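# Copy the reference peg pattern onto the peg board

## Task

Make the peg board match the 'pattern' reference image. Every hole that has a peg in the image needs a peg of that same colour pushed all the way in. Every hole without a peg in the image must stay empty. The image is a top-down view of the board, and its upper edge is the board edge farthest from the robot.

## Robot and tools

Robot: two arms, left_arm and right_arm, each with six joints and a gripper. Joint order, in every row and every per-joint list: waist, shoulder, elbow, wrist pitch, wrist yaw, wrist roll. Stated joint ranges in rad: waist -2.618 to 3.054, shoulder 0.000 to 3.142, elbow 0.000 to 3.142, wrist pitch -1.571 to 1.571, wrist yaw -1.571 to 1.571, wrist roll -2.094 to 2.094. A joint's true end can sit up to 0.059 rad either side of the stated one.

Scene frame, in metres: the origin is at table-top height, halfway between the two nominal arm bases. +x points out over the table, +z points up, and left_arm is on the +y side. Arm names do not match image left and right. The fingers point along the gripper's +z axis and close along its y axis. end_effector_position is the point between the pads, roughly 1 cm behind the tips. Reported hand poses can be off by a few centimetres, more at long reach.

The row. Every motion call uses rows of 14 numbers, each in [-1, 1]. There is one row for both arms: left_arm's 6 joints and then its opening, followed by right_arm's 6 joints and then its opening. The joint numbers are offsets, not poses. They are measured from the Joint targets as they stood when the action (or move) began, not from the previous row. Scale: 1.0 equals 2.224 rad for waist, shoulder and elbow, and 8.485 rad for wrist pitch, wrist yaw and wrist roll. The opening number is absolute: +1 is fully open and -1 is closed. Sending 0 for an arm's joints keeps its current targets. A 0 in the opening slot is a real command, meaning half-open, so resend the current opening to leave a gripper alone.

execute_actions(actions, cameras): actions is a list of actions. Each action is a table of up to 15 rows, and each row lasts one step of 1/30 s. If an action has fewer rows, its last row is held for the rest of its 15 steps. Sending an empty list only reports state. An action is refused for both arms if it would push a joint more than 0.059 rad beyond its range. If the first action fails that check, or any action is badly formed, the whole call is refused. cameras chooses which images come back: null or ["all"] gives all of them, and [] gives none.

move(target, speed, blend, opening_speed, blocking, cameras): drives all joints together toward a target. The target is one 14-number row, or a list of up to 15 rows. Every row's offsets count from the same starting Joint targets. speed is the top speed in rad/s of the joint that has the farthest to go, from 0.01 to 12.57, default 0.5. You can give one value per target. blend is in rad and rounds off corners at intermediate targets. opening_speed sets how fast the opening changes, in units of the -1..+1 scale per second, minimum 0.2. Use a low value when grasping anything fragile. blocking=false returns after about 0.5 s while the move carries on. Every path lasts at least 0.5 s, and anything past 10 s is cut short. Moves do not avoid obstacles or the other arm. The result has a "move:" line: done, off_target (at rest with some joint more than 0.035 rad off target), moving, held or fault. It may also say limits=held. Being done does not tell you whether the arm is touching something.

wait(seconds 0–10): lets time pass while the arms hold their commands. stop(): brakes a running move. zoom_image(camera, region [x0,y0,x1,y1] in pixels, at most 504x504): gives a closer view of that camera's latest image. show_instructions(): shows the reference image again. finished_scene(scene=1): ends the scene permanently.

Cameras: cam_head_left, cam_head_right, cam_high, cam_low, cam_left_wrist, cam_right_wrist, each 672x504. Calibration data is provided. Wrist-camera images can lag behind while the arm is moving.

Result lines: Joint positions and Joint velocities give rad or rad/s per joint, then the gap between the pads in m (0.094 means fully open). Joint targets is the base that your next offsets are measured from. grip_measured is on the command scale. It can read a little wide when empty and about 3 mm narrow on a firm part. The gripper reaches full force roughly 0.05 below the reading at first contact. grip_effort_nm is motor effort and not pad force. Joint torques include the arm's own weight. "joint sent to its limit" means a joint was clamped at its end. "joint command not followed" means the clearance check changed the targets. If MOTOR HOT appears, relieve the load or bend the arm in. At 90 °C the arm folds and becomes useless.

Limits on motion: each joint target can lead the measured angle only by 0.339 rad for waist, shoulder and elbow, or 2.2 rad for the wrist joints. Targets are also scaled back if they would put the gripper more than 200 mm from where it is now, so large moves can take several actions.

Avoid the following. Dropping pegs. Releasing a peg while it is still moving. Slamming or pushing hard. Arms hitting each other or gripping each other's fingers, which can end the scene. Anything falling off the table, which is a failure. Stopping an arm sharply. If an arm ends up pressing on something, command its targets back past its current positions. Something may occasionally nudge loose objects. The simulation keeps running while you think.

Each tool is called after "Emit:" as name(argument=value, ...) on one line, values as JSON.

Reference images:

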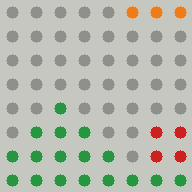

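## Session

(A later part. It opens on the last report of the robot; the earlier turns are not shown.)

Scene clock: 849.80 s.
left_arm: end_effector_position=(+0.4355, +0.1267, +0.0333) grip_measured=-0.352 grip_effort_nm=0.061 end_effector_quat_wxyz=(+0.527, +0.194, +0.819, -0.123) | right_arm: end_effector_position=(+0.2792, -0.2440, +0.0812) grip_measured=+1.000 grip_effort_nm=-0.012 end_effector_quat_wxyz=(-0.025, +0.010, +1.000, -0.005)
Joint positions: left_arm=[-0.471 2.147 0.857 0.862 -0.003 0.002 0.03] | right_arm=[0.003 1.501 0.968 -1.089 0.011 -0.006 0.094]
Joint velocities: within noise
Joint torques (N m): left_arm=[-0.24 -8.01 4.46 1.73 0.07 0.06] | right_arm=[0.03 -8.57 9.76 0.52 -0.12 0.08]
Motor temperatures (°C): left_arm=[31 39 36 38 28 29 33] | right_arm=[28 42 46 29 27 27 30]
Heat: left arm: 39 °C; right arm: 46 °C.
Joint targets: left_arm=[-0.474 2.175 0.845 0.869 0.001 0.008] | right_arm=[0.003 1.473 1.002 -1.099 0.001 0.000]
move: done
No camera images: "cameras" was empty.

Emit:
move(target=[0,0,0,0,0,0,-0.9,0,0,0,0,0,0,1], opening_speed=0.6, cameras=[])

Emit:
move(target=[[0,-0.1911,0.1596,-0.0788,0,0,-0.9,0,0,0,0,0,0,1],[-0.1659,-0.0189,0.3924,-0.2704,0,0,-0.9,0,0,0,0,0,0,1]], speed=0.8, cameras=["cam_left_wrist","cam_low"])

Scene clock: 872.20 s.
left_arm: end_effector_position=(+0.4355, +0.1267, +0.0334) grip_measured=-0.688 grip_effort_nm=-1.043 end_effector_quat_wxyz=(+0.527, +0.194, +0.818, -0.123) | right_arm: end_effector_position=(+0.2792, -0.2440, +0.0812) grip_measured=+1.000 grip_effort_nm=-0.012 end_effector_quat_wxyz=(-0.025, +0.010, +1.000, -0.005)
Joint positions: left_arm=[-0.471 2.147 0.857 0.863 -0.003 0.002 0.015] | right_arm=[0.003 1.501 0.968 -1.089 0.011 -0.006 0.094]
Joint velocities: within noise
Joint torques (N m): left_arm=[-0.25 -7.97 4.48 1.74 0.05 0.09] | right_arm=[0.03 -8.55 9.77 0.52 -0.12 0.08]
Motor temperatures (°C): left_arm=[31 39 35 40 28 29 33] | right_arm=[28 42 46 29 27 27 30]
Heat: left arm: 40 °C; right arm: 46 °C.
Joint targets: left_arm=[-0.474 2.175 0.845 0.869 0.001 0.008] | right_arm=[0.003 1.473 1.002 -1.099 0.001 0.000]
move: done
No camera images: "cameras" was empty.

Scene clock: 876.07 s.
left_arm: end_effector_position=(+0.2028, +0.1058, +0.0756) grip_measured=-0.688 grip_effort_nm=-1.048 end_effector_quat_wxyz=(-0.118, +0.404, +0.906, +0.054) | right_arm: end_effector_position=(+0.2792, -0.2440, +0.0812) grip_measured=+1.000 grip_effort_nm=-0.017 end_effector_quat_wxyz=(-0.025, +0.010, +1.000, -0.005)
Joint positions: left_arm=[-0.842 2.109 1.69 -1.412 -0.003 0.002 0.015] | right_arm=[0.003 1.501 0.968 -1.089 0.011 -0.006 0.094]
Joint velocities: within noise
Joint torques (N m): left_arm=[-0.05 -8.88 9.21 -0.67 0.04 0.06] | right_arm=[0.03 -8.57 9.77 0.52 -0.11 0.08]
Motor temperatures (°C): left_arm=[31 39 36 39 28 29 33] | right_arm=[28 42 46 29 27 27 30]
Heat: left arm: 39 °C; right arm: 46 °C.
Joint targets: left_arm=[-0.842 2.133 1.718 -1.425 0.001 0.008] | right_arm=[0.003 1.473 1.002 -1.099 0.001 0.000]
move: done
camera_calibration:
cam_left_wrist: T_world_to_cam=[[-0.726475, -0.686708, -0.0258033, 0.218403], [-0.530854, 0.53696, 0.655644, 0.0493349], [-0.43638, 0.490007, -0.754629, 0.187761], [0, 0, 0, 1]] pos_world=[0.266789, 0.0314841, 0.114979]
Images, in order (width x height): cam_low 672x504, cam_left_wrist 672x504.

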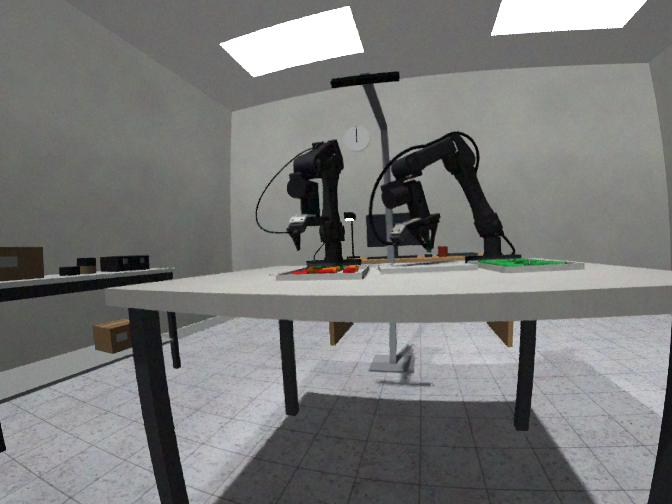

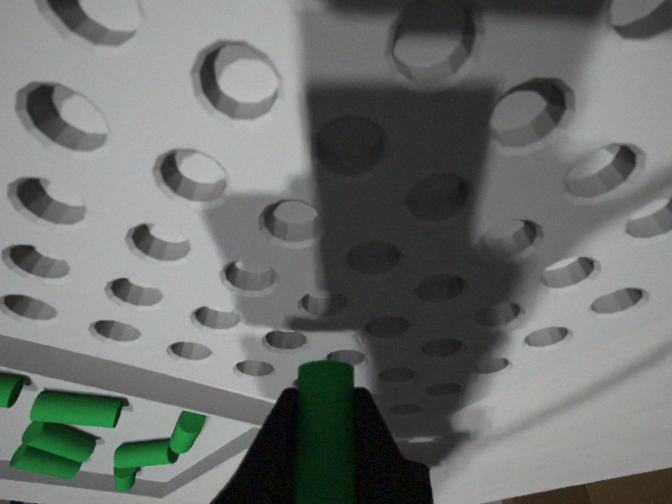

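Emit:
move(target=[0.0,0.008,-0.0528,0.0148,0,0,-0.9,0,0,0,0,0,0,1], speed=0.12, cameras=["cam_left_wrist"])

Emit:
zoom_image(camera="cam_left_wrist", region=[220, 260, 460, 440])

Scene clock: 920.40 s.
left_arm: end_effector_position=(+0.2013, +0.1075, +0.0494) grip_measured=-0.688 grip_effort_nm=-1.043 end_effector_quat_wxyz=(-0.120, +0.403, +0.905, +0.055) | right_arm: end_effector_position=(+0.2792, -0.2440, +0.0812) grip_measured=+1.000 grip_effort_nm=-0.017 end_effector_quat_wxyz=(-0.025, +0.010, +1.000, -0.005)
Joint positions: left_arm=[-0.842 2.128 1.611 -1.319 -0.003 0.002 0.015] | right_arm=[0.003 1.501 0.968 -1.089 0.011 -0.006 0.094]
Joint velocities: within noise
Joint torques (N m): left_arm=[-0.09 -9.1 5.37 -0.36 0.04 0.08] | right_arm=[0.03 -8.57 9.76 0.52 -0.12 0.08]
Motor temperatures (°C): left_arm=[31 38 36 35 28 29 34] | right_arm=[28 42 46 29 27 27 30]
Heat: left arm: 38 °C; right arm: 46 °C.
Joint targets: left_arm=[-0.842 2.151 1.601 -1.300 0.001 0.008] | right_arm=[0.003 1.473 1.002 -1.099 0.001 0.000]
move: done
camera_calibration:
cam_left_wrist: T_world_to_cam=[[-0.72651, -0.686666, -0.0259356, 0.217818], [-0.529071, 0.534889, 0.65877, 0.064483], [-0.438482, 0.492325, -0.751897, 0.166536], [0, 0, 0, 1]] pos_world=[0.265386, 0.0330869, 0.0883881]
Images, in order (width x height): cam_left_wrist 672x504.

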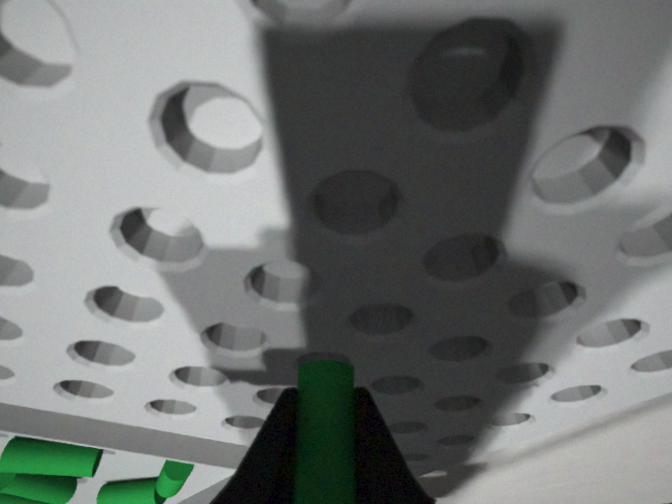

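Scaled by 2.100 from the camera's 672x504 image, which has a finer 960x720 frame.

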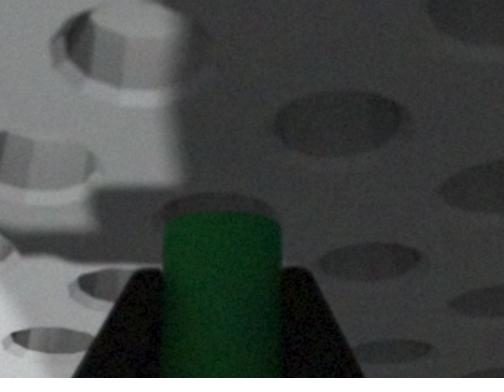

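Emit:
move(target=[0.0,0.0045,-0.0085,0.0021,0,0,-0.9,0,0,0,0,0,0,1], speed=0.06, cameras=["cam_left_wrist"])

Emit:
zoom_image(camera="cam_left_wrist", region=[220, 260, 460, 440])

Scene clock: 931.97 s.
left_arm: end_effector_position=(+0.1996, +0.1094, +0.0419) grip_measured=-0.688 grip_effort_nm=-1.048 end_effector_quat_wxyz=(-0.125, +0.403, +0.905, +0.057) | right_arm: end_effector_position=(+0.2792, -0.2440, +0.0812) grip_measured=+1.000 grip_effort_nm=-0.017 end_effector_quat_wxyz=(-0.025, +0.010, +1.000, -0.005)
Joint positions: left_arm=[-0.842 2.138 1.593 -1.301 -0.003 0.002 0.015] | right_arm=[0.003 1.501 0.968 -1.089 0.011 -0.006 0.094]
Joint velocities: within noise
Joint torques (N m): left_arm=[0.05 -8.88 5.34 -0.4 0.08 0.07] | right_arm=[0.03 -8.57 9.76 0.52 -0.12 0.08]
Motor temperatures (°C): left_arm=[31 37 35 34 28 29 34] | right_arm=[28 42 46 29 27 27 30]
Heat: left arm: 37 °C; right arm: 46 °C.
Joint targets: left_arm=[-0.842 2.161 1.582 -1.282 0.001 0.008] | right_arm=[0.003 1.473 1.002 -1.099 0.001 0.000]
move: done
camera_calibration:
cam_left_wrist: T_world_to_cam=[[-0.72673, -0.686424, -0.0261799, 0.217749], [-0.524289, 0.529643, 0.666783, 0.0667426], [-0.44383, 0.498297, -0.744792, 0.159392], [0, 0, 0, 1]] pos_world=[0.26398, 0.0346941, 0.0799116]
Images, in order (width x height): cam_left_wrist 672x504.

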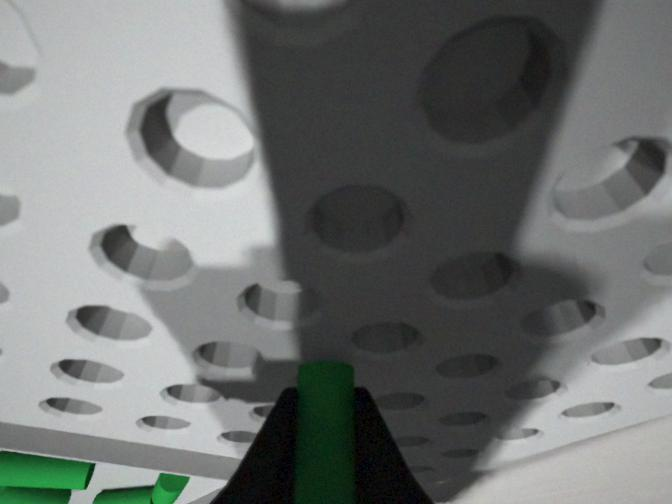

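Scaled by 2.100 from the camera's 672x504 image, which has a finer 960x720 frame.

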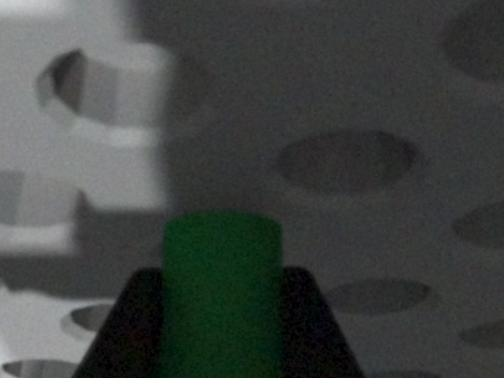

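Emit:
move(target=[0.0,0.0025,-0.0045,0.0022,0,0,-0.9,0,0,0,0,0,0,1], speed=0.06, cameras=[])

Emit:
move(target=[0,0,0,0,0,0,-0.45,0,0,0,0,0,0,1], opening_speed=0.4, cameras=["cam_left_wrist"])

Scene clock: 944.03 s.
left_arm: end_effector_position=(+0.2002, +0.1087, +0.0402) grip_measured=-0.688 grip_effort_nm=-1.053 end_effector_quat_wxyz=(-0.122, +0.403, +0.905, +0.056) | right_arm: end_effector_position=(+0.2792, -0.2440, +0.0812) grip_measured=+1.000 grip_effort_nm=-0.017 end_effector_quat_wxyz=(-0.025, +0.010, +1.000, -0.005)
Joint positions: left_arm=[-0.842 2.138 1.587 -1.29 -0.003 0.002 0.015] | right_arm=[0.003 1.501 0.968 -1.089 0.011 -0.006 0.094]
Joint velocities: within noise
Joint torques (N m): left_arm=[-0.03 -8.49 4.82 -0.32 0.03 0.05] | right_arm=[0.02 -8.58 9.76 0.52 -0.11 0.08]
Motor temperatures (°C): left_arm=[31 38 35 34 28 29 34] | right_arm=[28 43 46 29 27 27 30]
Heat: left arm: 38 °C; right arm: 46 °C.
Joint targets: left_arm=[-0.842 2.167 1.572 -1.264 0.001 0.008] | right_arm=[0.003 1.473 1.002 -1.099 0.001 0.000]
move: done
No camera images: "cameras" was empty.

Scene clock: 945.37 s.
left_arm: end_effector_position=(+0.2011, +0.1077, +0.0382) grip_measured=-0.451 grip_effort_nm=0.066 end_effector_quat_wxyz=(-0.121, +0.403, +0.905, +0.055) | right_arm: end_effector_position=(+0.2792, -0.2440, +0.0812) grip_measured=+1.000 grip_effort_nm=-0.012 end_effector_quat_wxyz=(-0.025, +0.010, +1.000, -0.005)
Joint positions: left_arm=[-0.842 2.142 1.587 -1.283 -0.003 0.002 0.026] | right_arm=[0.003 1.501 0.968 -1.089 0.011 -0.006 0.094]
Joint velocities: within noise
Joint torques (N m): left_arm=[-0.17 -8.87 4.88 -0.36 0.03 0.05] | right_arm=[0.02 -8.57 9.74 0.53 -0.11 0.07]
Motor temperatures (°C): left_arm=[31 38 35 34 28 29 34] | right_arm=[28 43 46 29 27 27 30]
Heat: left arm: 38 °C; right arm: 46 °C.
Joint targets: left_arm=[-0.842 2.167 1.572 -1.264 0.001 0.008] | right_arm=[0.003 1.473 1.002 -1.099 0.001 0.000]
move: done
camera_calibration:
cam_left_wrist: T_world_to_cam=[[-0.72655, -0.686622, -0.0259703, 0.21753], [-0.528053, 0.533779, 0.660484, 0.0715166], [-0.439641, 0.493589, -0.750391, 0.158024], [0, 0, 0, 1]] pos_world=[0.265285, 0.0331884, 0.0769931]
Images, in order (width x height): cam_left_wrist 672x504.

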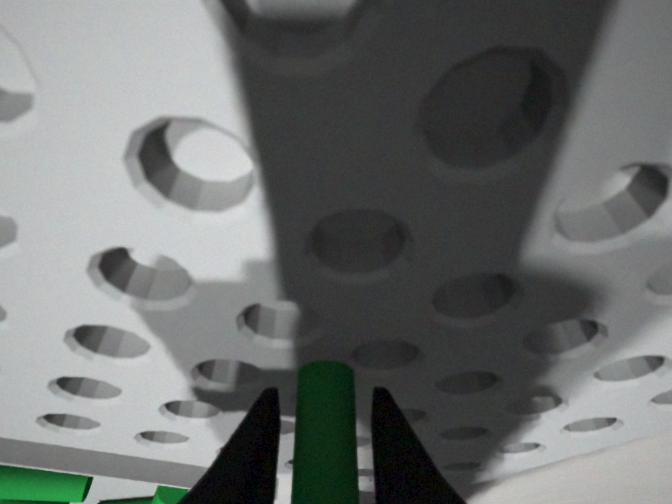

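Emit:
move(target=[0,-0.035,0.0886,-0.020,0,0,-0.45,0,0,0,0,0,0,1], speed=0.15, cameras=["cam_left_wrist","cam_low"])

Emit:
zoom_image(camera="cam_low", region=[370, 200, 530, 310])

Scene clock: 960.43 s.
left_arm: end_effector_position=(+0.2108, +0.0970, +0.0798) grip_measured=-0.451 grip_effort_nm=0.066 end_effector_quat_wxyz=(-0.106, +0.404, +0.907, +0.049) | right_arm: end_effector_position=(+0.2792, -0.2440, +0.0812) grip_measured=+1.000 grip_effort_nm=-0.012 end_effector_quat_wxyz=(-0.025, +0.010, +1.000, -0.005)
Joint positions: left_arm=[-0.842 2.128 1.743 -1.42 -0.003 0.002 0.026] | right_arm=[0.003 1.501 0.968 -1.089 0.011 -0.006 0.094]
Joint velocities: within noise
Joint torques (N m): left_arm=[-0.01 -14.74 9.1 -0.65 0 0.08] | right_arm=[0.01 -8.58 9.76 0.52 -0.11 0.08]
Motor temperatures (°C): left_arm=[31 39 36 34 28 29 34] | right_arm=[28 43 46 29 27 27 30]
Heat: left arm: 39 °C; right arm: 46 °C.
Joint targets: left_arm=[-0.842 2.089 1.769 -1.433 0.001 0.008] | right_arm=[0.003 1.473 1.002 -1.099 0.001 0.000]
move: off_target (left_arm); left_arm: the shoulder is farthest, 0.039 rad from its target
camera_calibration:
cam_left_wrist: T_world_to_cam=[[-0.725988, -0.687245, -0.0252215, 0.218194], [-0.542114, 0.549339, 0.635876, 0.0583052], [-0.423148, 0.475311, -0.771379, 0.198728], [0, 0, 0, 1]] pos_world=[0.274105, 0.0234657, 0.121723]
Images, in order (width x height): cam_low 672x504, cam_left_wrist 672x504.

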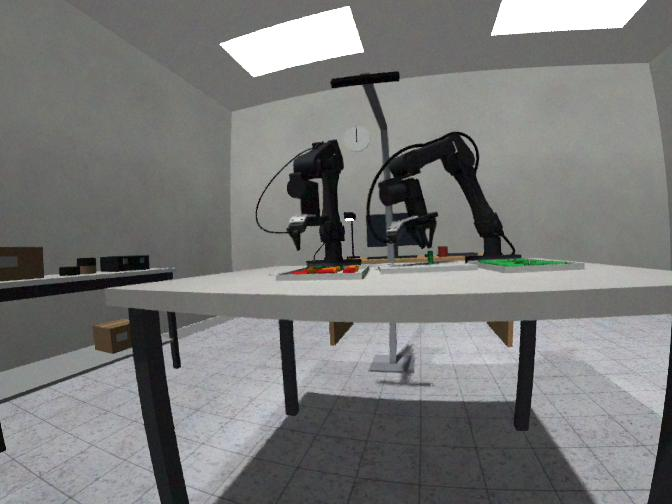

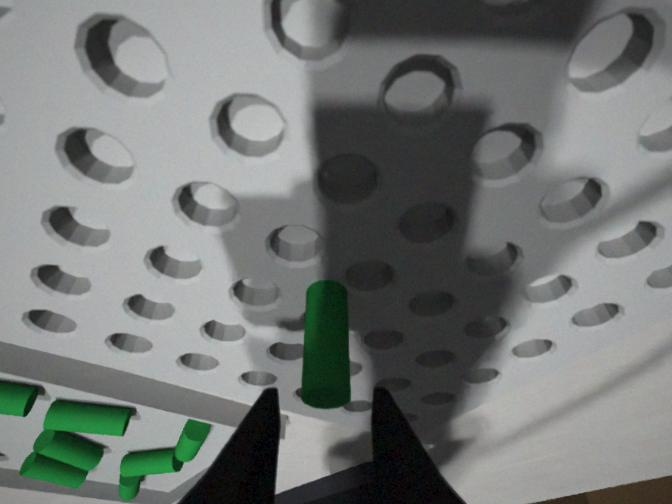

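Scaled by 3.150 from the camera's 672x504 image, which has a finer 960x720 frame.

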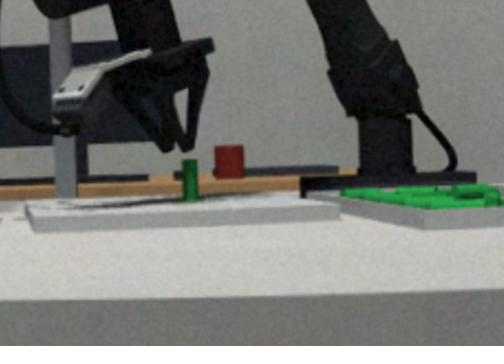

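Emit:
zoom_image(camera="cam_left_wrist", region=[260, 240, 400, 430])

Emit:
zoom_image(camera="cam_low", region=[410, 235, 450, 275])

Scaled by 2.653 from the camera's 672x504 image, which has a finer 960x720 frame.

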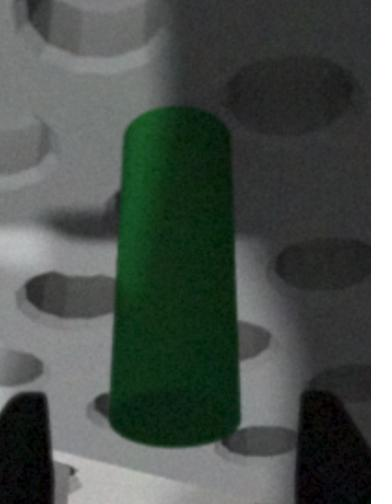

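Scaled by 12.600 from the camera's 672x504 image, which has a finer 960x720 frame.

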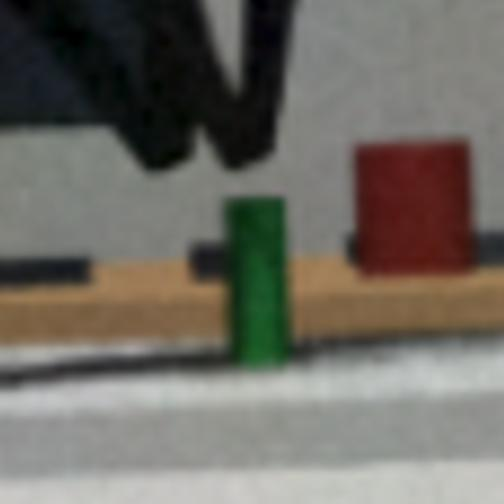

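Emit:
move(target=[0,-0.1084,-0.1583,0.039,0,0,-0.3,0,0,0,0,0,0,1], speed=0.2, cameras=["cam_left_wrist"])

Scene clock: 1032.90 s.
left_arm: end_effector_position=(+0.2072, +0.1010, +0.0824) grip_measured=-0.301 grip_effort_nm=0.066 end_effector_quat_wxyz=(-0.003, +0.407, +0.914, +0.003) | right_arm: end_effector_position=(+0.2792, -0.2440, +0.0812) grip_measured=+1.000 grip_effort_nm=-0.017 end_effector_quat_wxyz=(-0.025, +0.010, +1.000, -0.005)
Joint positions: left_arm=[-0.842 1.886 1.43 -1.123 -0.003 0.002 0.033] | right_arm=[0.003 1.501 0.968 -1.089 0.011 -0.006 0.094]
Joint velocities: within noise
Joint torques (N m): left_arm=[-0.01 -12.78 5.78 0.18 0.03 0.03] | right_arm=[0.03 -8.57 9.74 0.52 -0.12 0.07]
Motor temperatures (°C): left_arm=[31 43 38 33 28 29 33] | right_arm=[28 43 46 29 27 27 30]
Heat: left arm: 43 °C; right arm: 46 °C.
Joint targets: left_arm=[-0.842 1.848 1.417 -1.102 0.001 0.008] | right_arm=[0.003 1.473 1.002 -1.099 0.001 0.000]
move: off_target (left_arm); left_arm: the shoulder is farthest, 0.038 rad from its target
camera_calibration:
cam_left_wrist: T_world_to_cam=[[-0.722622, -0.690972, -0.0193741, 0.217545], [-0.624534, 0.640615, 0.446733, 0.0759428], [-0.296269, 0.334919, -0.894457, 0.195286], [0, 0, 0, 1]] pos_world=[0.262489, 0.0362624, 0.144964]
Images, in order (width x height): cam_left_wrist 672x504.

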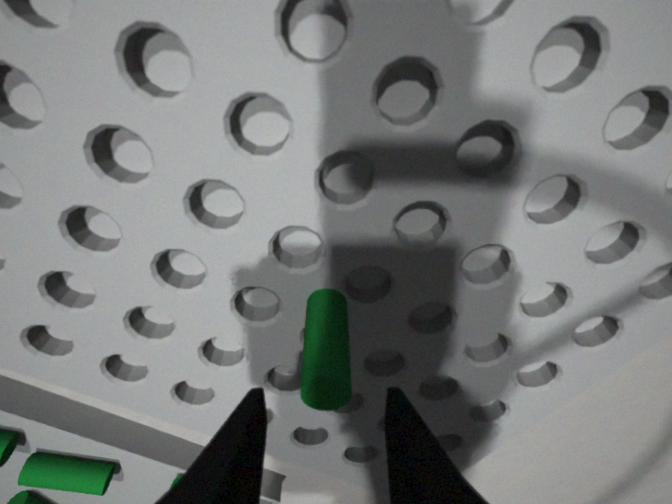

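Emit:
move(target=[0,0.0405,-0.0387,0.0149,0,0,-0.3,0,0,0,0,0,0,1], speed=0.12, cameras=["cam_left_wrist"])

Emit:
move(target=[0,0,0,0,0,0,-0.9,0,0,0,0,0,0,1], opening_speed=0.5, cameras=["cam_left_wrist","cam_low"])

Scene clock: 1050.27 s.
left_arm: end_effector_position=(+0.2078, +0.1003, +0.0499) grip_measured=-0.301 grip_effort_nm=0.056 end_effector_quat_wxyz=(-0.001, +0.407, +0.914, +0.002) | right_arm: end_effector_position=(+0.2792, -0.2440, +0.0812) grip_measured=+1.000 grip_effort_nm=-0.017 end_effector_quat_wxyz=(-0.025, +0.010, +1.000, -0.005)
Joint positions: left_arm=[-0.842 1.919 1.341 -0.997 -0.003 0.002 0.033] | right_arm=[0.003 1.501 0.968 -1.089 0.011 -0.006 0.094]
Joint velocities: within noise
Joint torques (N m): left_arm=[0.1 -7.97 5.7 0.15 0.02 0.08] | right_arm=[0.02 -8.57 9.74 0.52 -0.12 0.07]
Motor temperatures (°C): left_arm=[31 41 37 33 28 29 32] | right_arm=[28 43 46 29 27 27 30]
Heat: left arm: 41 °C; right arm: 46 °C.
Joint targets: left_arm=[-0.842 1.938 1.330 -0.976 0.001 0.008] | right_arm=[0.003 1.473 1.002 -1.099 0.001 0.000]
move: done
camera_calibration:
cam_left_wrist: T_world_to_cam=[[-0.722587, -0.691013, -0.0192042, 0.216912], [-0.625644, 0.641912, 0.443305, 0.0915563], [-0.294002, 0.332341, -0.896165, 0.166575], [0, 0, 0, 1]] pos_world=[0.262993, 0.0357583, 0.112857]
Images, in order (width x height): cam_left_wrist 672x504.

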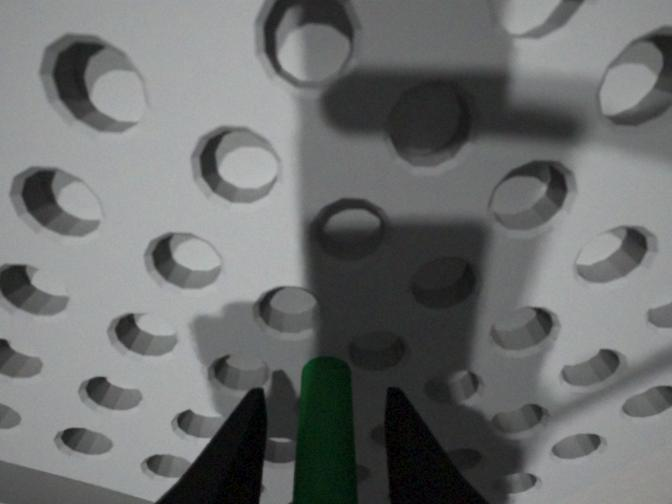

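Scene clock: 1051.67 s.
left_arm: end_effector_position=(+0.2079, +0.1002, +0.0499) grip_measured=-0.694 grip_effort_nm=-1.038 end_effector_quat_wxyz=(-0.001, +0.407, +0.914, +0.002) | right_arm: end_effector_position=(+0.2792, -0.2440, +0.0812) grip_measured=+1.000 grip_effort_nm=-0.017 end_effector_quat_wxyz=(-0.025, +0.010, +1.000, -0.005)
Joint positions: left_arm=[-0.842 1.919 1.341 -0.996 -0.003 0.002 0.014] | right_arm=[0.003 1.501 0.968 -1.089 0.011 -0.006 0.094]
Joint velocities: within noise
Joint torques (N m): left_arm=[0.08 -7.87 5.7 0.18 0.04 0.06] | right_arm=[0.02 -8.57 9.76 0.53 -0.11 0.08]
Motor temperatures (°C): left_arm=[31 41 37 33 28 29 32] | right_arm=[28 43 46 29 27 27 30]
Heat: left arm: 41 °C; right arm: 46 °C.
Joint targets: left_arm=[-0.842 1.938 1.330 -0.976 0.001 0.008] | right_arm=[0.003 1.473 1.002 -1.099 0.001 0.000]
move: done
camera_calibration:
cam_left_wrist: T_world_to_cam=[[-0.722553, -0.69105, -0.019161, 0.216902], [-0.625869, 0.642127, 0.442675, 0.0918073], [-0.293607, 0.331848, -0.896478, 0.166586], [0, 0, 0, 1]] pos_world=[0.263093, 0.0356575, 0.112855]
Images, in order (width x height): cam_low 672x504, cam_left_wrist 672x504.

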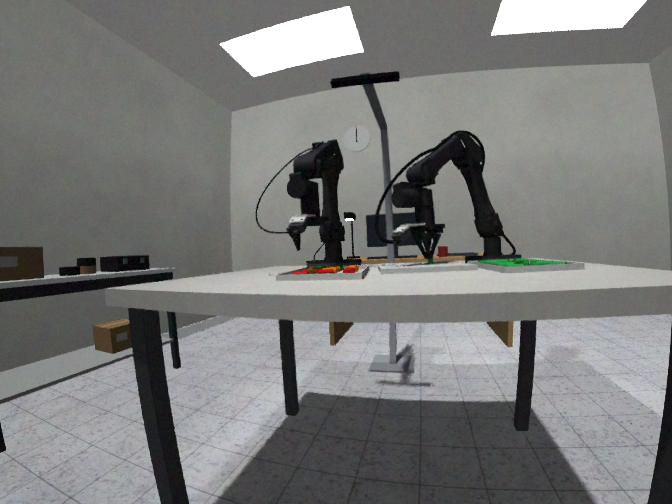

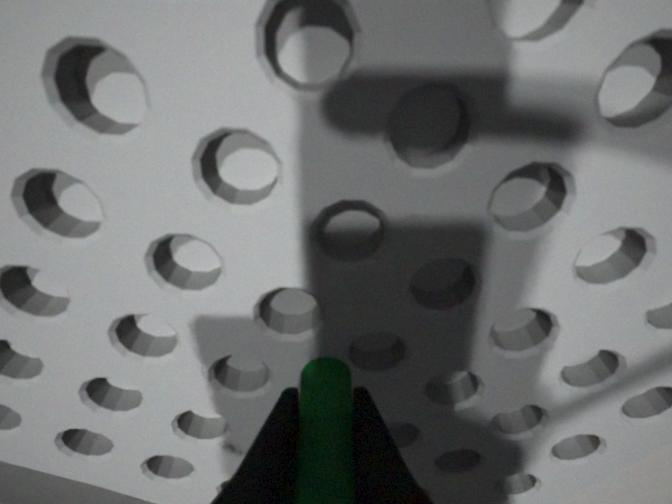

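Emit:
move(target=[[0,-0.031,0.0319,-0.0101,0,0,-0.9,0,0,0,0,0,0,1],[0,-0.0558,-0.027,-0.0015,0,0,-0.9,0,0,0,0,0,0,1]], speed=0.15, cameras=["cam_left_wrist"])

Emit:
zoom_image(camera="cam_left_wrist", region=[220, 260, 460, 440])

Scene clock: 1079.20 s.
left_arm: end_effector_position=(+0.1963, +0.1130, +0.0575) grip_measured=-0.694 grip_effort_nm=-1.048 end_effector_quat_wxyz=(-0.003, +0.407, +0.914, +0.003) | right_arm: end_effector_position=(+0.2792, -0.2440, +0.0812) grip_measured=+1.000 grip_effort_nm=-0.012 end_effector_quat_wxyz=(-0.025, +0.010, +1.000, -0.005)
Joint positions: left_arm=[-0.842 1.852 1.282 -1.01 -0.003 0.002 0.014] | right_arm=[0.003 1.501 0.968 -1.089 0.011 -0.006 0.094]
Joint velocities: within noise
Joint torques (N m): left_arm=[-0.05 -12.23 5.65 0.17 0.05 0.04] | right_arm=[0.02 -8.57 9.73 0.52 -0.11 0.08]
Motor temperatures (°C): left_arm=[30 39 36 33 28 29 34] | right_arm=[28 43 46 29 27 27 30]
Heat: left arm: 39 °C; right arm: 46 °C.
Joint targets: left_arm=[-0.842 1.814 1.270 -0.989 0.001 0.008] | right_arm=[0.003 1.473 1.002 -1.099 0.001 0.000]
move: off_target (left_arm); left_arm: the shoulder is farthest, 0.038 rad from its target
camera_calibration:
cam_left_wrist: T_world_to_cam=[[-0.722622, -0.690972, -0.0193741, 0.217549], [-0.624534, 0.640615, 0.446733, 0.0724629], [-0.296269, 0.334919, -0.894457, 0.165822], [0, 0, 0, 1]] pos_world=[0.251589, 0.0483624, 0.120164]
Images, in order (width x height): cam_left_wrist 672x504.

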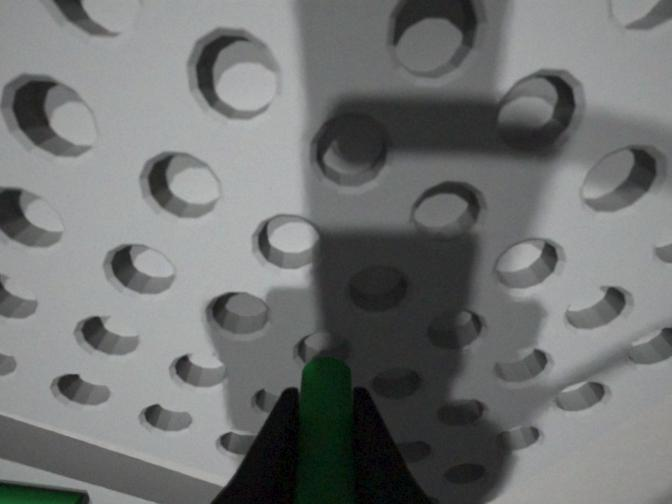

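Scaled by 2.100 from the camera's 672x504 image, which has a finer 960x720 frame.

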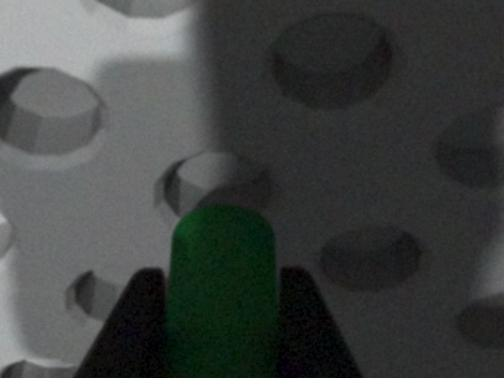

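Emit:
move(target=[0.003,0.0301,-0.0121,0.0053,0,0,-0.9,0,0,0,0,0,0,1], speed=0.08, cameras=["cam_left_wrist"])

Emit:
zoom_image(camera="cam_left_wrist", region=[220, 260, 460, 440])

Scene clock: 1101.23 s.
left_arm: end_effector_position=(+0.1967, +0.1126, +0.0479) grip_measured=-0.694 grip_effort_nm=-1.033 end_effector_quat_wxyz=(-0.001, +0.407, +0.914, +0.002) | right_arm: end_effector_position=(+0.2792, -0.2440, +0.0812) grip_measured=+1.000 grip_effort_nm=-0.017 end_effector_quat_wxyz=(-0.025, +0.010, +1.000, -0.005)
Joint positions: left_arm=[-0.842 1.862 1.255 -0.967 -0.003 0.002 0.014] | right_arm=[0.003 1.501 0.968 -1.089 0.011 -0.006 0.094]
Joint velocities: within noise
Joint torques (N m): left_arm=[0.43 -7.19 5.76 0.23 0.05 0.04] | right_arm=[0.03 -8.57 9.76 0.52 -0.11 0.07]
Motor temperatures (°C): left_arm=[30 41 36 33 28 29 34] | right_arm=[28 43 46 29 27 27 30]
Heat: left arm: 41 °C; right arm: 46 °C.
Joint targets: left_arm=[-0.836 1.881 1.243 -0.944 0.001 0.008] | right_arm=[0.003 1.473 1.002 -1.099 0.001 0.000]
move: done
camera_calibration:
cam_left_wrist: T_world_to_cam=[[-0.722545, -0.691058, -0.0191764, 0.217339], [-0.62612, 0.642385, 0.441946, 0.0776826], [-0.293092, 0.331333, -0.896837, 0.15735], [0, 0, 0, 1]] pos_world=[0.251794, 0.0481566, 0.110954]
Images, in order (width x height): cam_left_wrist 672x504.

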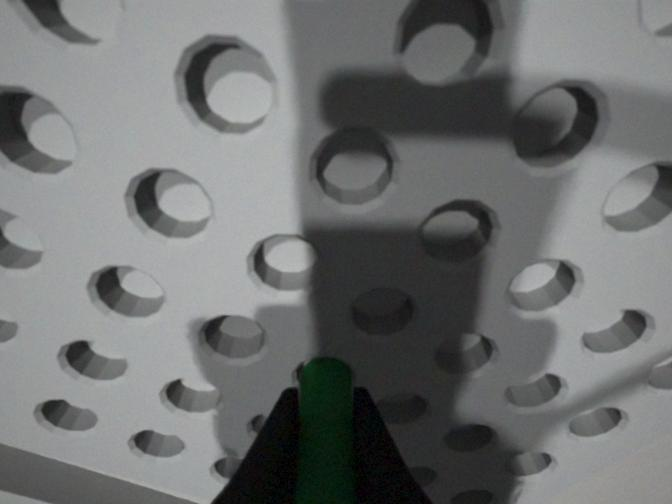

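Scaled by 2.100 from the camera's 672x504 image, which has a finer 960x720 frame.

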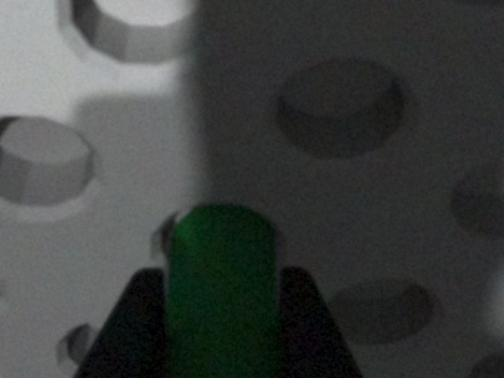

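Emit:
move(target=[0.004,0,0,0,0,0,-0.9,0,0,0,0,0,0,1], speed=0.1, cameras=["cam_left_wrist"])

Emit:
zoom_image(camera="cam_left_wrist", region=[220, 260, 460, 440])

Scene clock: 1108.37 s.
left_arm: end_effector_position=(+0.1989, +0.1143, +0.0479) grip_measured=-0.694 grip_effort_nm=-1.053 end_effector_quat_wxyz=(+0.000, +0.403, +0.915, +0.002) | right_arm: end_effector_position=(+0.2792, -0.2440, +0.0812) grip_measured=+1.000 grip_effort_nm=-0.022 end_effector_quat_wxyz=(-0.025, +0.010, +1.000, -0.005)
Joint positions: left_arm=[-0.834 1.862 1.255 -0.966 -0.003 0.002 0.014] | right_arm=[0.003 1.501 0.968 -1.089 0.011 -0.006 0.094]
Joint velocities: within noise
Joint torques (N m): left_arm=[0.55 -7.15 5.65 0.22 0.05 0.05] | right_arm=[0.02 -8.55 9.74 0.52 -0.12 0.08]
Motor temperatures (°C): left_arm=[30 40 36 32 28 29 34] | right_arm=[28 43 46 29 27 27 30]
Heat: left arm: 40 °C; right arm: 46 °C.
Joint targets: left_arm=[-0.827 1.881 1.243 -0.944 0.001 0.008] | right_arm=[0.003 1.473 1.002 -1.099 0.001 0.000]
move: done
camera_calibration:
cam_left_wrist: T_world_to_cam=[[-0.716702, -0.697117, -0.0191332, 0.21961], [-0.631718, 0.637355, 0.44126, 0.0796724], [-0.295415, 0.328339, -0.897175, 0.158282], [0, 0, 0, 1]] pos_world=[0.254484, 0.0503439, 0.111053]
Images, in order (width x height): cam_left_wrist 672x504.

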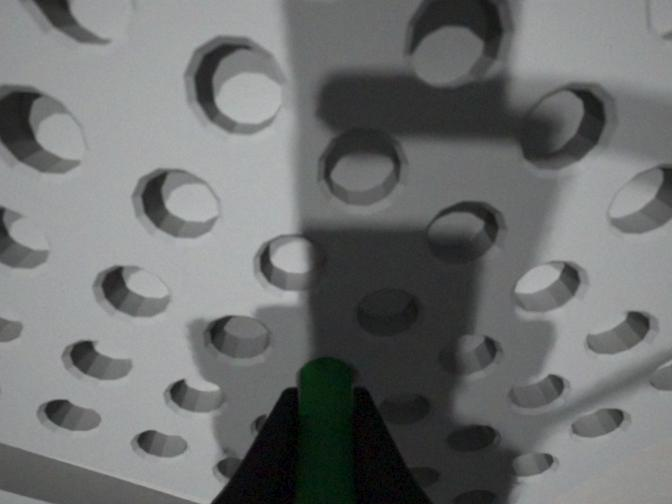

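Scaled by 2.100 from the camera's 672x504 image, which has a finer 960x720 frame.

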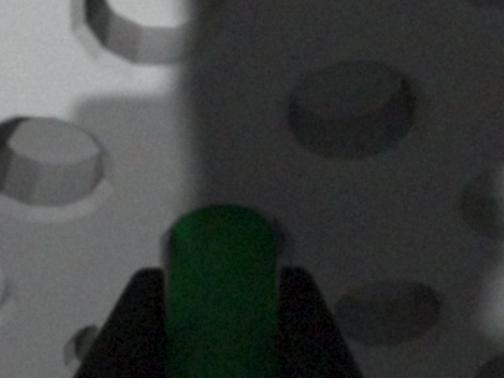

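Emit:
move(target=[0,0.0079,-0.0128,0.0054,0,0,-0.9,0,0,0,0,0,0,1], speed=0.06, cameras=["cam_left_wrist"])

Emit:
zoom_image(camera="cam_left_wrist", region=[220, 260, 460, 440])

Scene clock: 1119.33 s.
left_arm: end_effector_position=(+0.1986, +0.1146, +0.0389) grip_measured=-0.694 grip_effort_nm=-1.048 end_effector_quat_wxyz=(-0.001, +0.403, +0.915, +0.002) | right_arm: end_effector_position=(+0.2792, -0.2440, +0.0812) grip_measured=+1.000 grip_effort_nm=-0.017 end_effector_quat_wxyz=(-0.025, +0.010, +1.000, -0.005)
Joint positions: left_arm=[-0.834 1.874 1.233 -0.933 -0.003 0.002 0.014] | right_arm=[0.003 1.501 0.968 -1.089 0.011 -0.006 0.094]
Joint velocities: within noise
Joint torques (N m): left_arm=[0.58 -6.64 4.92 0.35 0.05 0.08] | right_arm=[0.03 -8.58 9.76 0.52 -0.12 0.08]
Motor temperatures (°C): left_arm=[30 40 36 32 28 29 34] | right_arm=[28 43 46 29 27 27 30]
Heat: left arm: 40 °C; right arm: 46 °C.
Joint targets: left_arm=[-0.827 1.898 1.215 -0.898 0.001 0.008] | right_arm=[0.003 1.473 1.002 -1.099 0.001 0.000]
move: done
camera_calibration:
cam_left_wrist: T_world_to_cam=[[-0.716737, -0.697079, -0.0191838, 0.219514], [-0.631479, 0.637125, 0.441934, 0.0832509], [-0.295841, 0.328865, -0.896842, 0.150009], [0, 0, 0, 1]] pos_world=[0.254284, 0.0506448, 0.101954]
Images, in order (width x height): cam_left_wrist 672x504.

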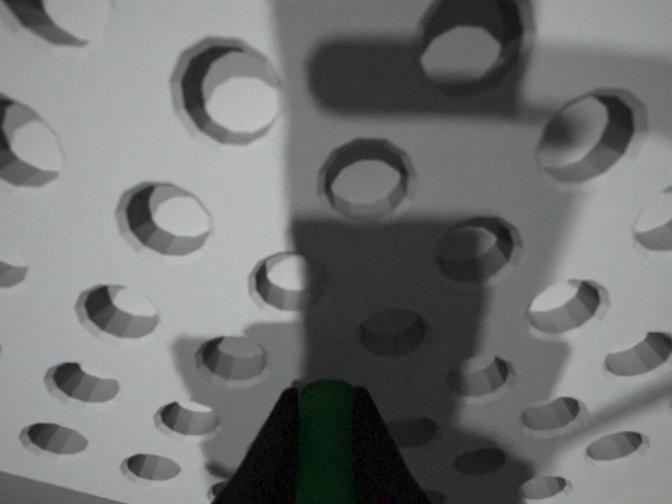

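Scaled by 2.100 from the camera's 672x504 image, which has a finer 960x720 frame.

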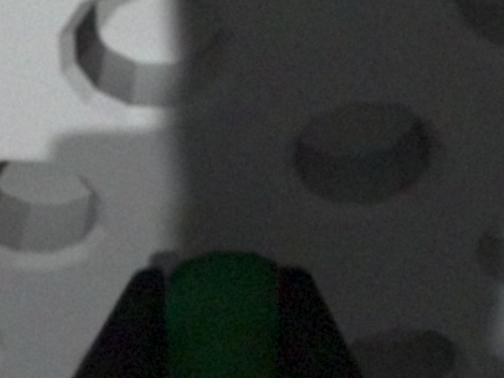

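Emit:
move(target=[0,0,0,0,0,0,-0.4,0,0,0,0,0,0,1], opening_speed=0.5, cameras=[])

Emit:
move(target=[0,-0.05,0.045,-0.0147,0,0,-0.4,0,0,0,0,0,0,1], speed=0.2, cameras=["cam_left_wrist","cam_low"])

Emit:
zoom_image(camera="cam_low", region=[410, 235, 450, 275])

Scene clock: 1134.03 s.
left_arm: end_effector_position=(+0.1992, +0.1140, +0.0360) grip_measured=-0.401 grip_effort_nm=0.061 end_effector_quat_wxyz=(+0.000, +0.403, +0.915, +0.001) | right_arm: end_effector_position=(+0.2792, -0.2440, +0.0812) grip_measured=+1.000 grip_effort_nm=-0.017 end_effector_quat_wxyz=(-0.025, +0.010, +1.000, -0.005)
Joint positions: left_arm=[-0.834 1.879 1.227 -0.919 -0.003 0.002 0.028] | right_arm=[0.003 1.501 0.968 -1.089 0.011 -0.006 0.094]
Joint velocities: within noise
Joint torques (N m): left_arm=[0.47 -7.24 5.48 0.21 0.05 0.06] | right_arm=[0.02 -8.58 9.74 0.52 -0.11 0.08]
Motor temperatures (°C): left_arm=[30 39 36 32 28 29 34] | right_arm=[28 43 47 29 27 27 30]
Heat: left arm: 39 °C; right arm: 47 °C.
Joint targets: left_arm=[-0.827 1.898 1.215 -0.898 0.001 0.008] | right_arm=[0.003 1.473 1.002 -1.099 0.001 0.000]
move: done
No camera images: "cameras" was empty.

Scene clock: 1135.30 s.
left_arm: end_effector_position=(+0.2022, +0.1107, +0.0718) grip_measured=-0.401 grip_effort_nm=0.066 end_effector_quat_wxyz=(+0.018, +0.403, +0.915, -0.006) | right_arm: end_effector_position=(+0.2792, -0.2440, +0.0812) grip_measured=+1.000 grip_effort_nm=-0.022 end_effector_quat_wxyz=(-0.025, +0.010, +1.000, -0.005)
Joint positions: left_arm=[-0.834 1.814 1.293 -1.011 -0.003 0.002 0.028] | right_arm=[0.003 1.501 0.968 -1.089 0.011 -0.006 0.094]
Joint velocities: within noise
Joint torques (N m): left_arm=[0.57 -11.02 9.16 -0.09 0.06 0.01] | right_arm=[0.02 -8.55 9.74 0.52 -0.12 0.08]
Motor temperatures (°C): left_arm=[30 39 36 32 28 29 34] | right_arm=[28 43 47 29 27 27 30]
Heat: left arm: 39 °C; right arm: 47 °C.
Joint targets: left_arm=[-0.827 1.787 1.315 -1.023 0.001 0.008] | right_arm=[0.003 1.473 1.002 -1.099 0.001 0.000]
move: done
camera_calibration:
cam_left_wrist: T_world_to_cam=[[-0.716201, -0.697664, -0.0179101, 0.21982], [-0.64337, 0.650084, 0.404309, 0.0771132], [-0.270429, 0.301089, -0.914447, 0.181113], [0, 0, 0, 1]] pos_world=[0.256025, 0.0486993, 0.138377]
Images, in order (width x height): cam_low 672x504, cam_left_wrist 672x504.

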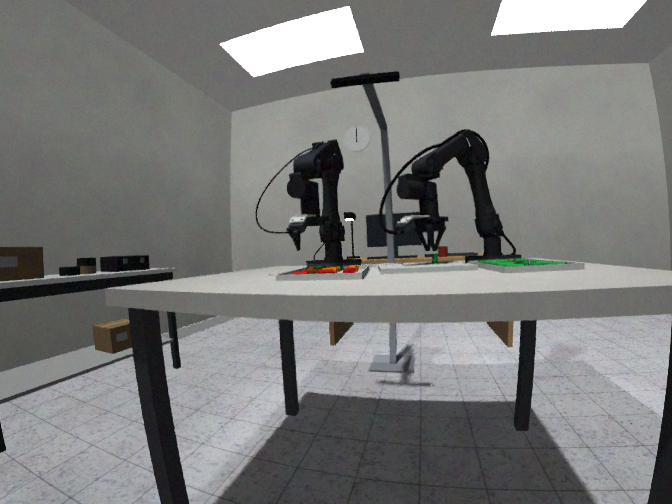

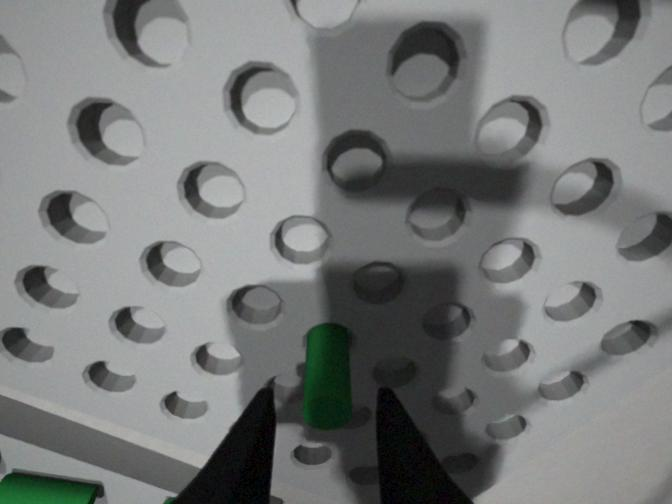

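Scaled by 12.600 from the camera's 672x504 image, which has a finer 960x720 frame.

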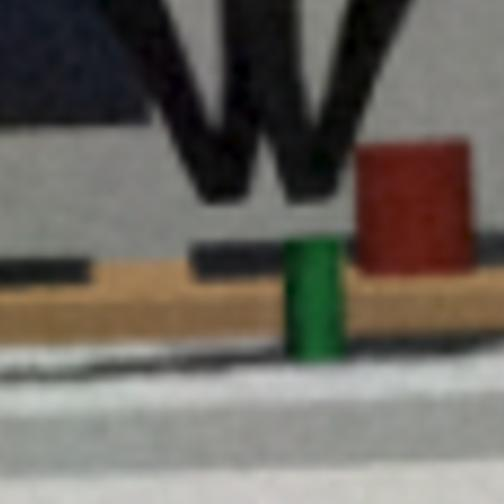

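Emit:
move(target=[[0,-0.06,0,0,0,0,-0.2,0,0,0,0,0,0,1],[0.3745,-0.2729,-0.2361,0.0534,0,0,-0.2,0,0,0,0,0,0,1]], speed=0.8, cameras=["cam_left_wrist"])

Scene clock: 1221.80 s.
left_arm: end_effector_position=(+0.2843, +0.3603, +0.1325) grip_measured=-0.201 grip_effort_nm=0.056 end_effector_quat_wxyz=(+0.286, -0.003, +0.958, +0.002) | right_arm: end_effector_position=(+0.2792, -0.2440, +0.0812) grip_measured=+1.000 grip_effort_nm=-0.012 end_effector_quat_wxyz=(-0.025, +0.010, +1.000, -0.005)
Joint positions: left_arm=[0.002 1.202 0.804 -0.592 -0.001 0.002 0.038] | right_arm=[0.003 1.501 0.968 -1.089 0.011 -0.006 0.094]
Joint velocities: within noise
Joint torques (N m): left_arm=[0.35 -5.75 6.9 1.28 0.02 0.09] | right_arm=[0.05 -8.58 9.76 0.53 -0.12 0.07]
Motor temperatures (°C): left_arm=[30 40 37 32 28 29 32] | right_arm=[28 43 47 29 27 27 30]
Heat: left arm: 40 °C; right arm: 47 °C.
Joint targets: left_arm=[0.006 1.180 0.790 -0.570 0.001 0.008] | right_arm=[0.003 1.473 1.002 -1.099 0.001 0.000]
move: done
camera_calibration:
cam_left_wrist: T_world_to_cam=[[0.0414854, -0.999138, 0.00167408, 0.344503], [-0.991318, -0.0413698, -0.124807, 0.361308], [0.124768, 0.0035181, -0.99218, 0.18872], [0, 0, 0, 1]] pos_world=[0.320333, 0.358489, 0.231761]
Images, in order (width x height): cam_left_wrist 672x504.

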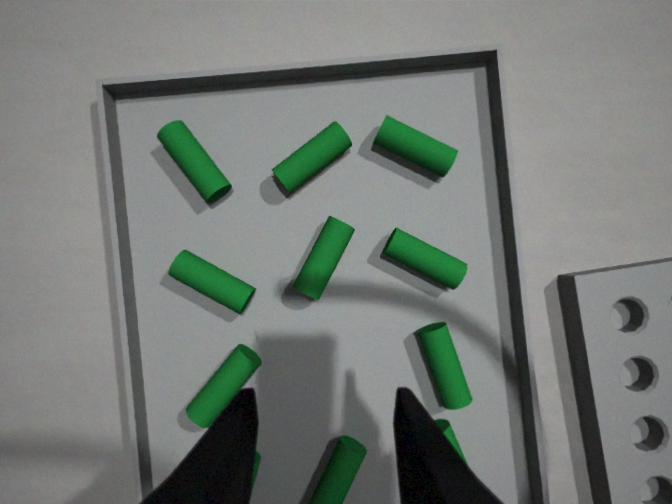

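Emit:
move(target=[[0.0027,0.3687,0.3255,-0.0615,0,0.048,-0.35,0,0,0,0,0,0,1],[0.0027,0.3939,0.2612,-0.0388,0,0.048,-0.35,0,0,0,0,0,0,1]], speed=[0.7,0.2], cameras=["cam_left_wrist"])

Scene clock: 1258.93 s.
left_arm: end_effector_position=(+0.3417, +0.3622, +0.0229) grip_measured=-0.349 grip_effort_nm=-0.076 end_effector_quat_wxyz=(-0.003, +0.194, +0.981, +0.000) | right_arm: end_effector_position=(+0.2792, -0.2440, +0.0812) grip_measured=+1.000 grip_effort_nm=-0.017 end_effector_quat_wxyz=(-0.025, +0.010, +1.000, -0.005)
Joint positions: left_arm=[0.006 2.031 1.388 -0.933 -0.001 0.403 0.031] | right_arm=[0.003 1.501 0.968 -1.089 0.011 -0.006 0.094]
Joint velocities: within noise
Joint torques (N m): left_arm=[0.5 -8.05 4.97 0.34 0.03 0.15] | right_arm=[0.03 -8.58 9.76 0.52 -0.12 0.07]
Motor temperatures (°C): left_arm=[30 37 36 34 28 29 32] | right_arm=[28 43 47 29 27 27 30]
Heat: left arm: 37 °C; right arm: 47 °C.
Joint targets: left_arm=[0.012 2.056 1.371 -0.899 0.001 0.415] | right_arm=[0.003 1.473 1.002 -1.099 0.001 0.000]
move: done
camera_calibration:
cam_left_wrist: T_world_to_cam=[[-0.353116, -0.935467, -0.0145197, 0.456353], [-0.840257, 0.310276, 0.444632, 0.212618], [-0.411433, 0.169207, -0.895596, 0.193916], [0, 0, 0, 1]] pos_world=[0.419583, 0.328121, 0.0857602]
Images, in order (width x height): cam_left_wrist 672x504.

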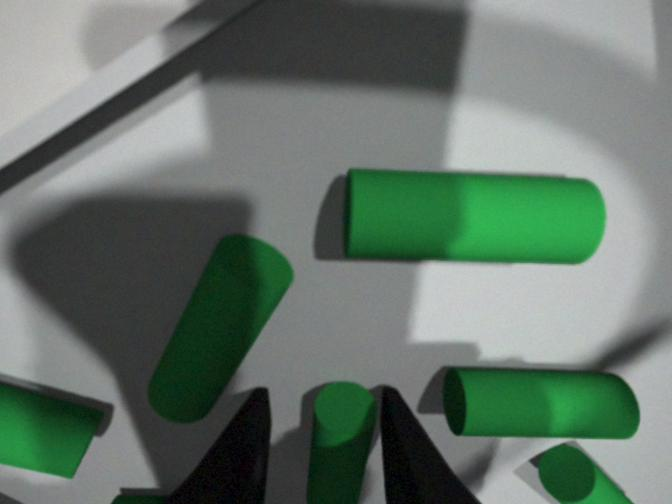

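Emit:
move(target=[[0,0,0,0,0,0,-0.9,0,0,0,0,0,0,1],[0,-0.0477,0.0643,-0.0227,0,0,-0.9,0,0,0,0,0,0,1],[-0.2185,0.1468,0.3561,-0.0541,0,-0.0489,-0.9,0,0,0,0,0,0,1],[-0.2185,0.1551,0.2662,-0.029,0,-0.0489,-0.9,0,0,0,0,0,0,1]], speed=[0.3,0.3,0.8,0.15], cameras=["cam_left_wrist"])

Scene clock: 1294.00 s.
left_arm: end_effector_position=(+0.3849, +0.1492, +0.0285) grip_measured=-0.694 grip_effort_nm=-1.053 end_effector_quat_wxyz=(+0.002, +0.237, +0.972, +0.000) | right_arm: end_effector_position=(+0.2792, -0.2440, +0.0812) grip_measured=+1.000 grip_effort_nm=-0.012 end_effector_quat_wxyz=(-0.025, +0.010, +1.000, -0.005)
Joint positions: left_arm=[-0.476 2.374 1.974 -1.166 0 0.008 0.014] | right_arm=[0.003 1.501 0.968 -1.089 0.011 -0.006 0.094]
Joint velocities: within noise
Joint torques (N m): left_arm=[0.12 -11.07 6.02 0.2 0.01 -0.16] | right_arm=[0.05 -8.57 9.76 0.52 -0.11 0.07]
Motor temperatures (°C): left_arm=[30 38 35 32 28 29 32] | right_arm=[28 43 47 29 27 27 30]
Heat: left arm: 38 °C; right arm: 47 °C.
Joint targets: left_arm=[-0.474 2.401 1.963 -1.145 0.001 0.000] | right_arm=[0.003 1.473 1.002 -1.099 0.001 0.000]
move: done
camera_calibration:
cam_left_wrist: T_world_to_cam=[[-0.433257, -0.901124, -0.016273, 0.298186], [-0.814629, 0.383818, 0.434814, 0.291894], [-0.385575, 0.201642, -0.900373, 0.23802], [0, 0, 0, 1]] pos_world=[0.458751, 0.108673, 0.0922395]
Images, in order (width x height): cam_left_wrist 672x504.

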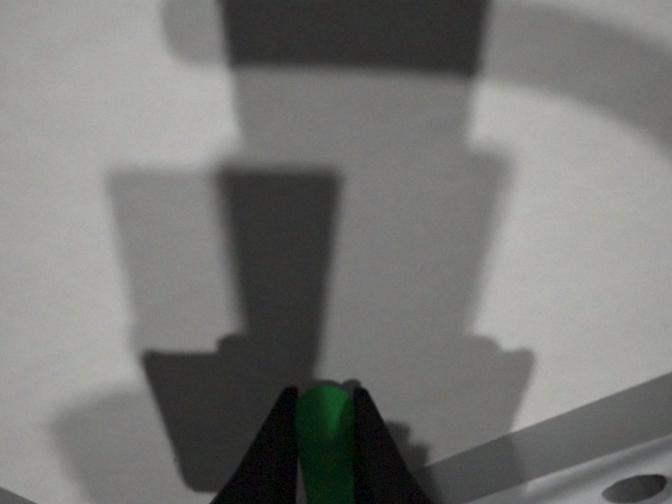

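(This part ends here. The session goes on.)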